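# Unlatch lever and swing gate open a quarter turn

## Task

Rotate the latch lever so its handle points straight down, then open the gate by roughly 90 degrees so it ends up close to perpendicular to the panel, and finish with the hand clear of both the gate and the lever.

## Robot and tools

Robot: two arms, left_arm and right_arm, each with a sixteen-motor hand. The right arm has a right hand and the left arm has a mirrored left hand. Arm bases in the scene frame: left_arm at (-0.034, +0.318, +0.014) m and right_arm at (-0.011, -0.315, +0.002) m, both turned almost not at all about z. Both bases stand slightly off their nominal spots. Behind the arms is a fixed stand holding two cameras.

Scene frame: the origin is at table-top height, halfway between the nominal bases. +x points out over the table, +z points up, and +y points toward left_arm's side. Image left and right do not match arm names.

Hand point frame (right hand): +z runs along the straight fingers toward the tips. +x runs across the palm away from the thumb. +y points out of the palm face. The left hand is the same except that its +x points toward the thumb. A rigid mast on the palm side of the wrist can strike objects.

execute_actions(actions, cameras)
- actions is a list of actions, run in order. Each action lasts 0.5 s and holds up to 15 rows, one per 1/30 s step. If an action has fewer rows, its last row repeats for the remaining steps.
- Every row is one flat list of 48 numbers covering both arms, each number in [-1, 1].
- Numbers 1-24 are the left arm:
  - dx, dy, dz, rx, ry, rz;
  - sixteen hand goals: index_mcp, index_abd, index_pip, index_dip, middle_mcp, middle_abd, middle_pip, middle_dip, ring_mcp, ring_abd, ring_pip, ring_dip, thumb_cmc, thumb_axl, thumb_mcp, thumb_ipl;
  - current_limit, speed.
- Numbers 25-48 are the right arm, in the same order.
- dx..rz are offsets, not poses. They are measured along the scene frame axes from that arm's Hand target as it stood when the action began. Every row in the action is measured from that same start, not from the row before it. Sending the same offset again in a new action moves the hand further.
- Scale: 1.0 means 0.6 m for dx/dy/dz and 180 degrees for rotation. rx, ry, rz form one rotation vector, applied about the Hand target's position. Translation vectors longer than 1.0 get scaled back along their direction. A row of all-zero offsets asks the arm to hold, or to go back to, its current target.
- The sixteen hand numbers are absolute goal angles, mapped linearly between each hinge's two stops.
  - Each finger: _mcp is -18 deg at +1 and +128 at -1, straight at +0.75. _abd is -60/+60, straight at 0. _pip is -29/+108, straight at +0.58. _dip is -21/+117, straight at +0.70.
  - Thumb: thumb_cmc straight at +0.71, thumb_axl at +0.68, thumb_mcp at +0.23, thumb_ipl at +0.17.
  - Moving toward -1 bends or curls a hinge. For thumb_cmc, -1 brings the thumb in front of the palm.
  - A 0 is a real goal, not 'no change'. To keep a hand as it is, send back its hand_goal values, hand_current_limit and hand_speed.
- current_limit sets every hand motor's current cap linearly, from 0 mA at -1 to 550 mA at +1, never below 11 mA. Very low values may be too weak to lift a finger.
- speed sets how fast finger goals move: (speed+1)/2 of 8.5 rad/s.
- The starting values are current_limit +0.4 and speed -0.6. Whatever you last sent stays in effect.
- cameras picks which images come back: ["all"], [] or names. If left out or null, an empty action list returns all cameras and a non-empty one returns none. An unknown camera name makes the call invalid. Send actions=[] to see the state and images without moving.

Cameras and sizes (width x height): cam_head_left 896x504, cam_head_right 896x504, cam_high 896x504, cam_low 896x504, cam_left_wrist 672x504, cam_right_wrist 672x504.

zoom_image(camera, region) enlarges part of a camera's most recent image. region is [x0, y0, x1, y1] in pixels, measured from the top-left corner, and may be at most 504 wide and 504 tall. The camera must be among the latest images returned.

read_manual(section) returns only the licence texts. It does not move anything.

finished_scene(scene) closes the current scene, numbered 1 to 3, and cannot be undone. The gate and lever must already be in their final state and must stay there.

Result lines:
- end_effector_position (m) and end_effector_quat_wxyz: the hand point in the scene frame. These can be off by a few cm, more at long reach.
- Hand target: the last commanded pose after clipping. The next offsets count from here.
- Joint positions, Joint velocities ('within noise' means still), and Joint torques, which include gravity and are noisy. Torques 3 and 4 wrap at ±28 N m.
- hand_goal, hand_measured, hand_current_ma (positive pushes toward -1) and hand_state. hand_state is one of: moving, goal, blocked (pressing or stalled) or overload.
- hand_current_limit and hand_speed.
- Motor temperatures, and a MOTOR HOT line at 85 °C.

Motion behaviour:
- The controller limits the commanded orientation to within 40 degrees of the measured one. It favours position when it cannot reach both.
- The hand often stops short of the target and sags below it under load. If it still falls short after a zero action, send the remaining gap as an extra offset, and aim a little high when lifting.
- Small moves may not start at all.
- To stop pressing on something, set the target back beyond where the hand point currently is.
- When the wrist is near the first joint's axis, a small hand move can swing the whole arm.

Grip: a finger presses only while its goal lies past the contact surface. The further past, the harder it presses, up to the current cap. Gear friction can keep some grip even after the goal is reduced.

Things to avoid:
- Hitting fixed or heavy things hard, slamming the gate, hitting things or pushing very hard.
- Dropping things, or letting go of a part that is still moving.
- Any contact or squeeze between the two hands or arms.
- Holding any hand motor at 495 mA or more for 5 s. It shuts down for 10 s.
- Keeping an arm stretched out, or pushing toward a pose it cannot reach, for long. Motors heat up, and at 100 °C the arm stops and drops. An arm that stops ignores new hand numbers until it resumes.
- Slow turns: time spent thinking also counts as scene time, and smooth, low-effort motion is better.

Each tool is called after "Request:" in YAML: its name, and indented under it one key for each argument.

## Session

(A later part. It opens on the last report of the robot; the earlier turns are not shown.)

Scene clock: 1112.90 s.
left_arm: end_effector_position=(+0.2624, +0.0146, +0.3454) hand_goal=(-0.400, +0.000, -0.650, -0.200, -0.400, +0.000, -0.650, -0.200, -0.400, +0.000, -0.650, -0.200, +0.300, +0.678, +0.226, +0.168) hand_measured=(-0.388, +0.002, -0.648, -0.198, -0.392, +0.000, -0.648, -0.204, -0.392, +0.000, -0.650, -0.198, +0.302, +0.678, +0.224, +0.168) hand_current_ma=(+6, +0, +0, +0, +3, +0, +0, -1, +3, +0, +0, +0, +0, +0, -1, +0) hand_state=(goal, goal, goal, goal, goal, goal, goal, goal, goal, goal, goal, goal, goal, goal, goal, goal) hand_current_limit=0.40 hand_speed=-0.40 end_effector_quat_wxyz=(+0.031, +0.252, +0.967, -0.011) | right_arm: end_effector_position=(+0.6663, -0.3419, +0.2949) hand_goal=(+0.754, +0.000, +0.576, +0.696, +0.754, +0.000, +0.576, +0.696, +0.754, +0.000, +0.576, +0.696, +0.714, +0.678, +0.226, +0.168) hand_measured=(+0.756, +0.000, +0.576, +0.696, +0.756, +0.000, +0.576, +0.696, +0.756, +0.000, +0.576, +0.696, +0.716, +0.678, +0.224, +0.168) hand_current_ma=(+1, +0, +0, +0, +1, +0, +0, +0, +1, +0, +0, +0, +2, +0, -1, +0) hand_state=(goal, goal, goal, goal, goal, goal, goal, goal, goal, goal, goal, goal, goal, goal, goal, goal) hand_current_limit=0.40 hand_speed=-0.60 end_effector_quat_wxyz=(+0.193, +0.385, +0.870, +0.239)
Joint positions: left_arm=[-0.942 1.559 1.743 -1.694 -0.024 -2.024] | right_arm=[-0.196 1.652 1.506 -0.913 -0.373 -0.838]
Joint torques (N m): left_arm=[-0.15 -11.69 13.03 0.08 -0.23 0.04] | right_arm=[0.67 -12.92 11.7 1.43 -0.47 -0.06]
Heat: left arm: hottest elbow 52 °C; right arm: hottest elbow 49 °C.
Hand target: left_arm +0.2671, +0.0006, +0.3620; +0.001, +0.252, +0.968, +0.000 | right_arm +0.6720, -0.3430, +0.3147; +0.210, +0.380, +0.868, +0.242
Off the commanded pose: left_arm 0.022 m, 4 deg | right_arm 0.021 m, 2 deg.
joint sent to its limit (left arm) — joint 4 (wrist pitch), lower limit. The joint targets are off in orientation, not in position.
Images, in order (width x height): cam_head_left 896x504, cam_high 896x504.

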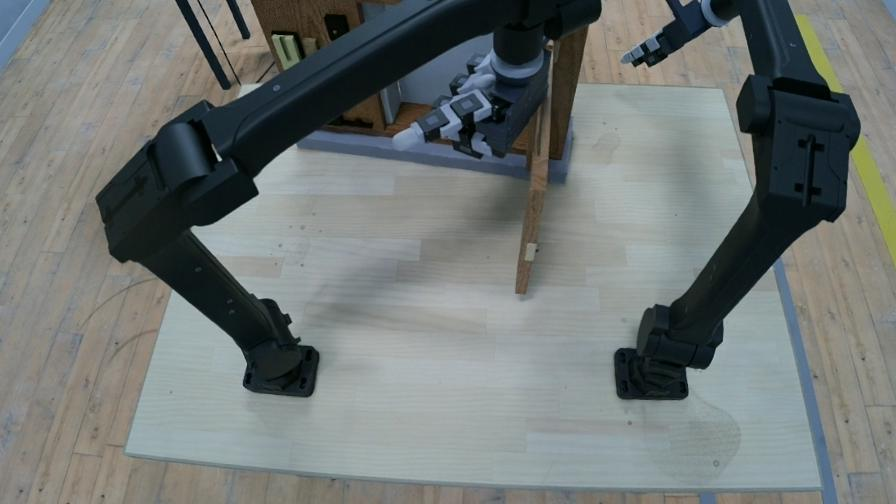

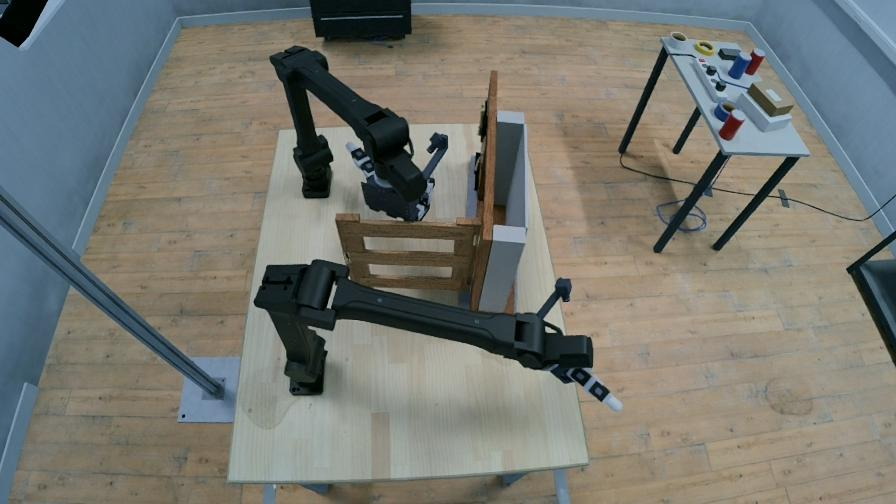

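Request:
execute_actions:
  actions:
    - [[-0.02,0.1,0,0,0,0.01,-0.4,0,-0.65,-0.2,-0.4,0,-0.65,-0.2,-0.4,0,-0.65,-0.2,0.3,0.678,0.226,0.168,0.4,-0.4,0,0,0,0,0,0,0.754,0,0.576,0.696,0.754,0,0.576,0.696,0.754,0,0.576,0.696,0.714,0.678,0.226,0.168,0.4,-0.6]]
    - [[-0.02,0.12,0,0,0,0.01,-0.4,0,-0.65,-0.2,-0.4,0,-0.65,-0.2,-0.4,0,-0.65,-0.2,0.3,0.678,0.226,0.168,0.4,-0.4,0,0,0,0,0,0,0.754,0,0.576,0.696,0.754,0,0.576,0.696,0.754,0,0.576,0.696,0.714,0.678,0.226,0.168,0.4,-0.6]]
  cameras: ["all"]

Request:
zoom_image:
  camera: "cam_head_right"
  region: [310, 40, 390, 100]

Request:
zoom_image:
  camera: "cam_high"
  region: [320, 90, 560, 330]

Request:
zoom_image:
  camera: "cam_low"
  region: [445, 210, 475, 245]

Scene clock: 1127.07 s.
left_arm: end_effector_position=(+0.2424, +0.1305, +0.3655) hand_goal=(-0.400, +0.000, -0.650, -0.200, -0.400, +0.000, -0.650, -0.200, -0.400, +0.000, -0.650, -0.200, +0.300, +0.678, +0.226, +0.168) hand_measured=(-0.388, +0.002, -0.648, -0.198, -0.392, +0.000, -0.648, -0.204, -0.392, +0.000, -0.650, -0.198, +0.302, +0.678, +0.222, +0.168) hand_current_ma=(+6, +0, +0, +0, +3, +0, +0, -1, +3, +0, +0, +0, +0, +0, -1, +0) hand_state=(goal, goal, goal, goal, goal, goal, goal, goal, goal, goal, goal, goal, goal, goal, goal, goal) hand_current_limit=0.40 hand_speed=-0.40 end_effector_quat_wxyz=(+0.051, +0.213, +0.975, -0.025) | right_arm: end_effector_position=(+0.6663, -0.3419, +0.2949) hand_goal=(+0.754, +0.000, +0.576, +0.696, +0.754, +0.000, +0.576, +0.696, +0.754, +0.000, +0.576, +0.696, +0.714, +0.678, +0.226, +0.168) hand_measured=(+0.756, +0.000, +0.576, +0.696, +0.756, +0.000, +0.576, +0.696, +0.756, +0.000, +0.576, +0.696, +0.716, +0.678, +0.224, +0.168) hand_current_ma=(+1, +0, +0, +0, +1, +0, +0, +0, +1, +0, +0, +0, +2, +0, -1, +0) hand_state=(goal, goal, goal, goal, goal, goal, goal, goal, goal, goal, goal, goal, goal, goal, goal, goal) hand_current_limit=0.40 hand_speed=-0.60 end_effector_quat_wxyz=(+0.193, +0.385, +0.870, +0.239)
Joint positions: left_arm=[-0.794 1.283 1.518 -1.694 -0.017 -1.955] | right_arm=[-0.196 1.652 1.506 -0.913 -0.373 -0.838]
Joint torques (N m): left_arm=[0.79 -7.65 7.38 0.2 -0.39 0.26] | right_arm=[0.5 -12.86 11.71 1.43 -0.47 -0.06]
Heat: left arm: hottest elbow 52 °C; right arm: hottest elbow 49 °C.
Hand target: left_arm +0.2430, +0.1326, +0.3620; +0.001, +0.221, +0.975, +0.000 | right_arm +0.6720, -0.3430, +0.3147; +0.210, +0.380, +0.868, +0.242
Off the commanded pose: left_arm 0.004 m, 7 deg | right_arm 0.021 m, 2 deg.
joint sent to its limit (left arm) — joint 4 (wrist pitch), lower limit. The joint targets are off in orientation, not in position.

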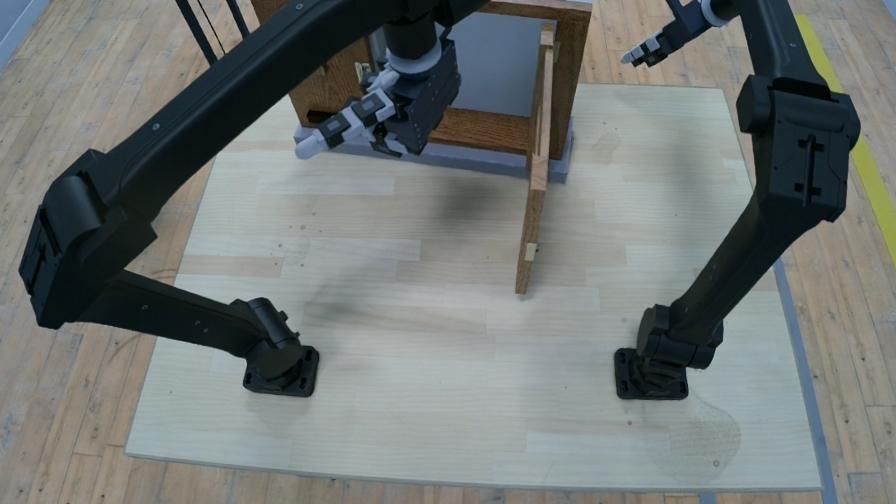

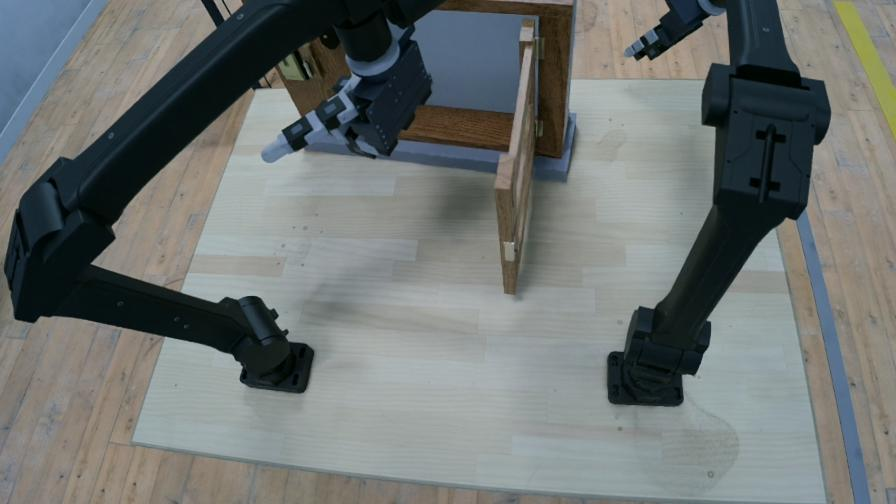

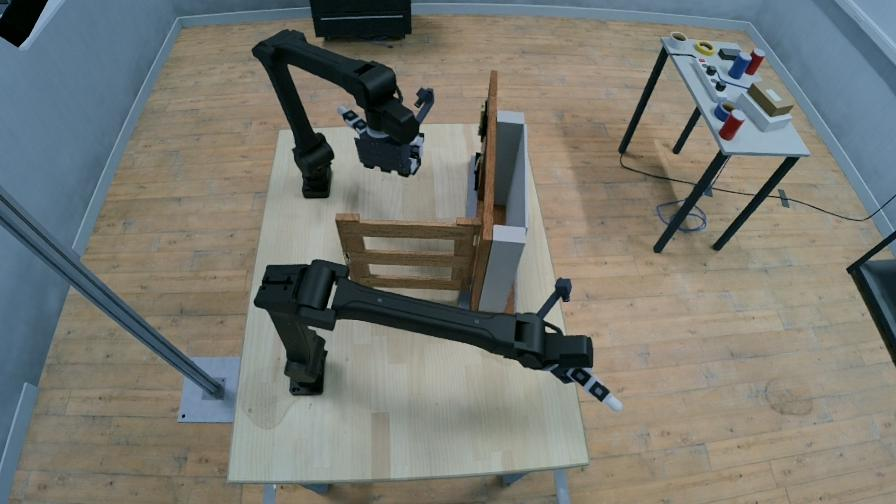

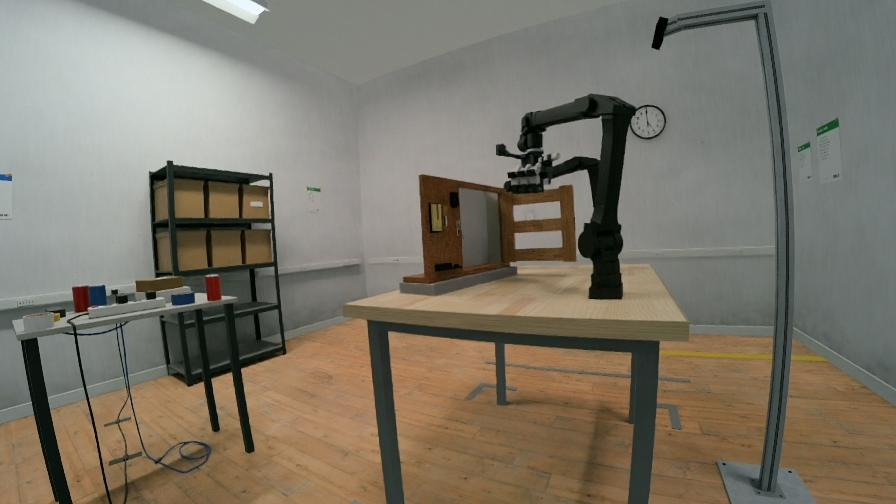

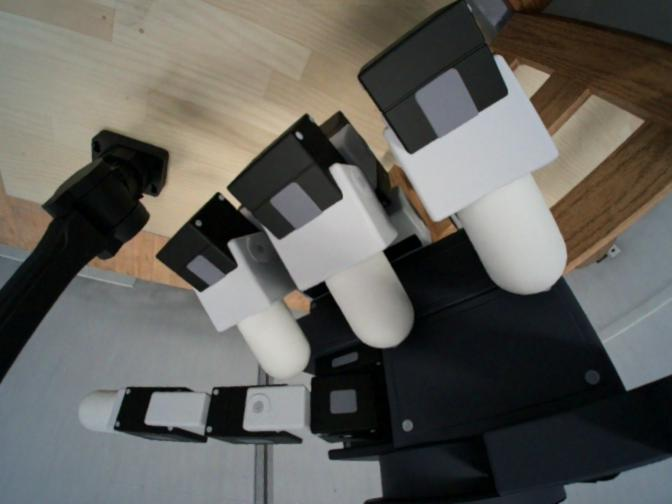

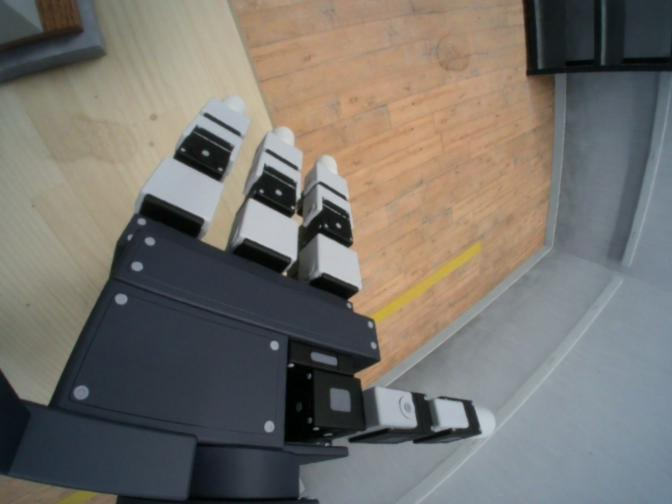

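Scaled by 6.300 from the camera's 896x504 image, which has a finer 1280x720 frame.

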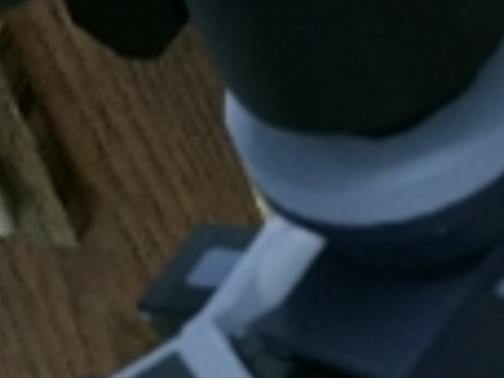

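Scaled by 2.100 from the camera's 896x504 image, which has a finer 1280x720 frame.

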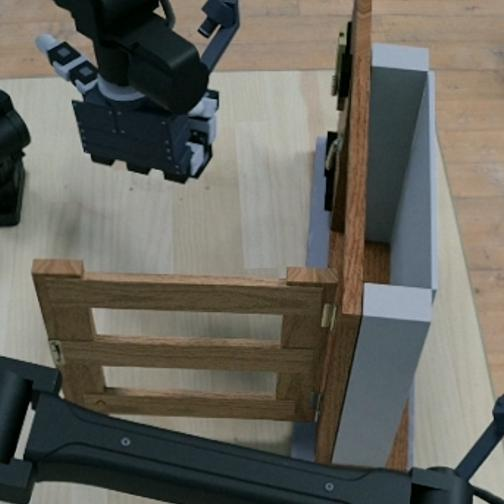

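Scaled by 14.400 from the camera's 896x504 image, which has a finer 1280x720 frame.

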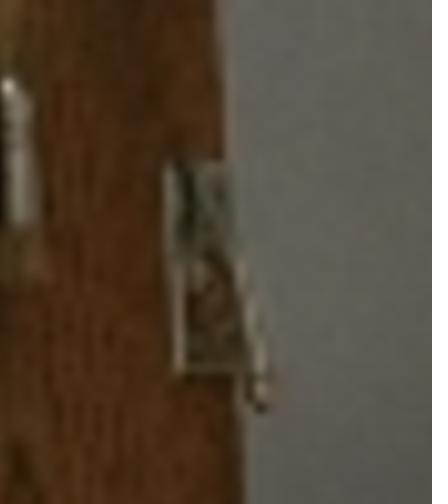

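Request:
finished_scene:
  scene: 3

The scene is finished: the task was done.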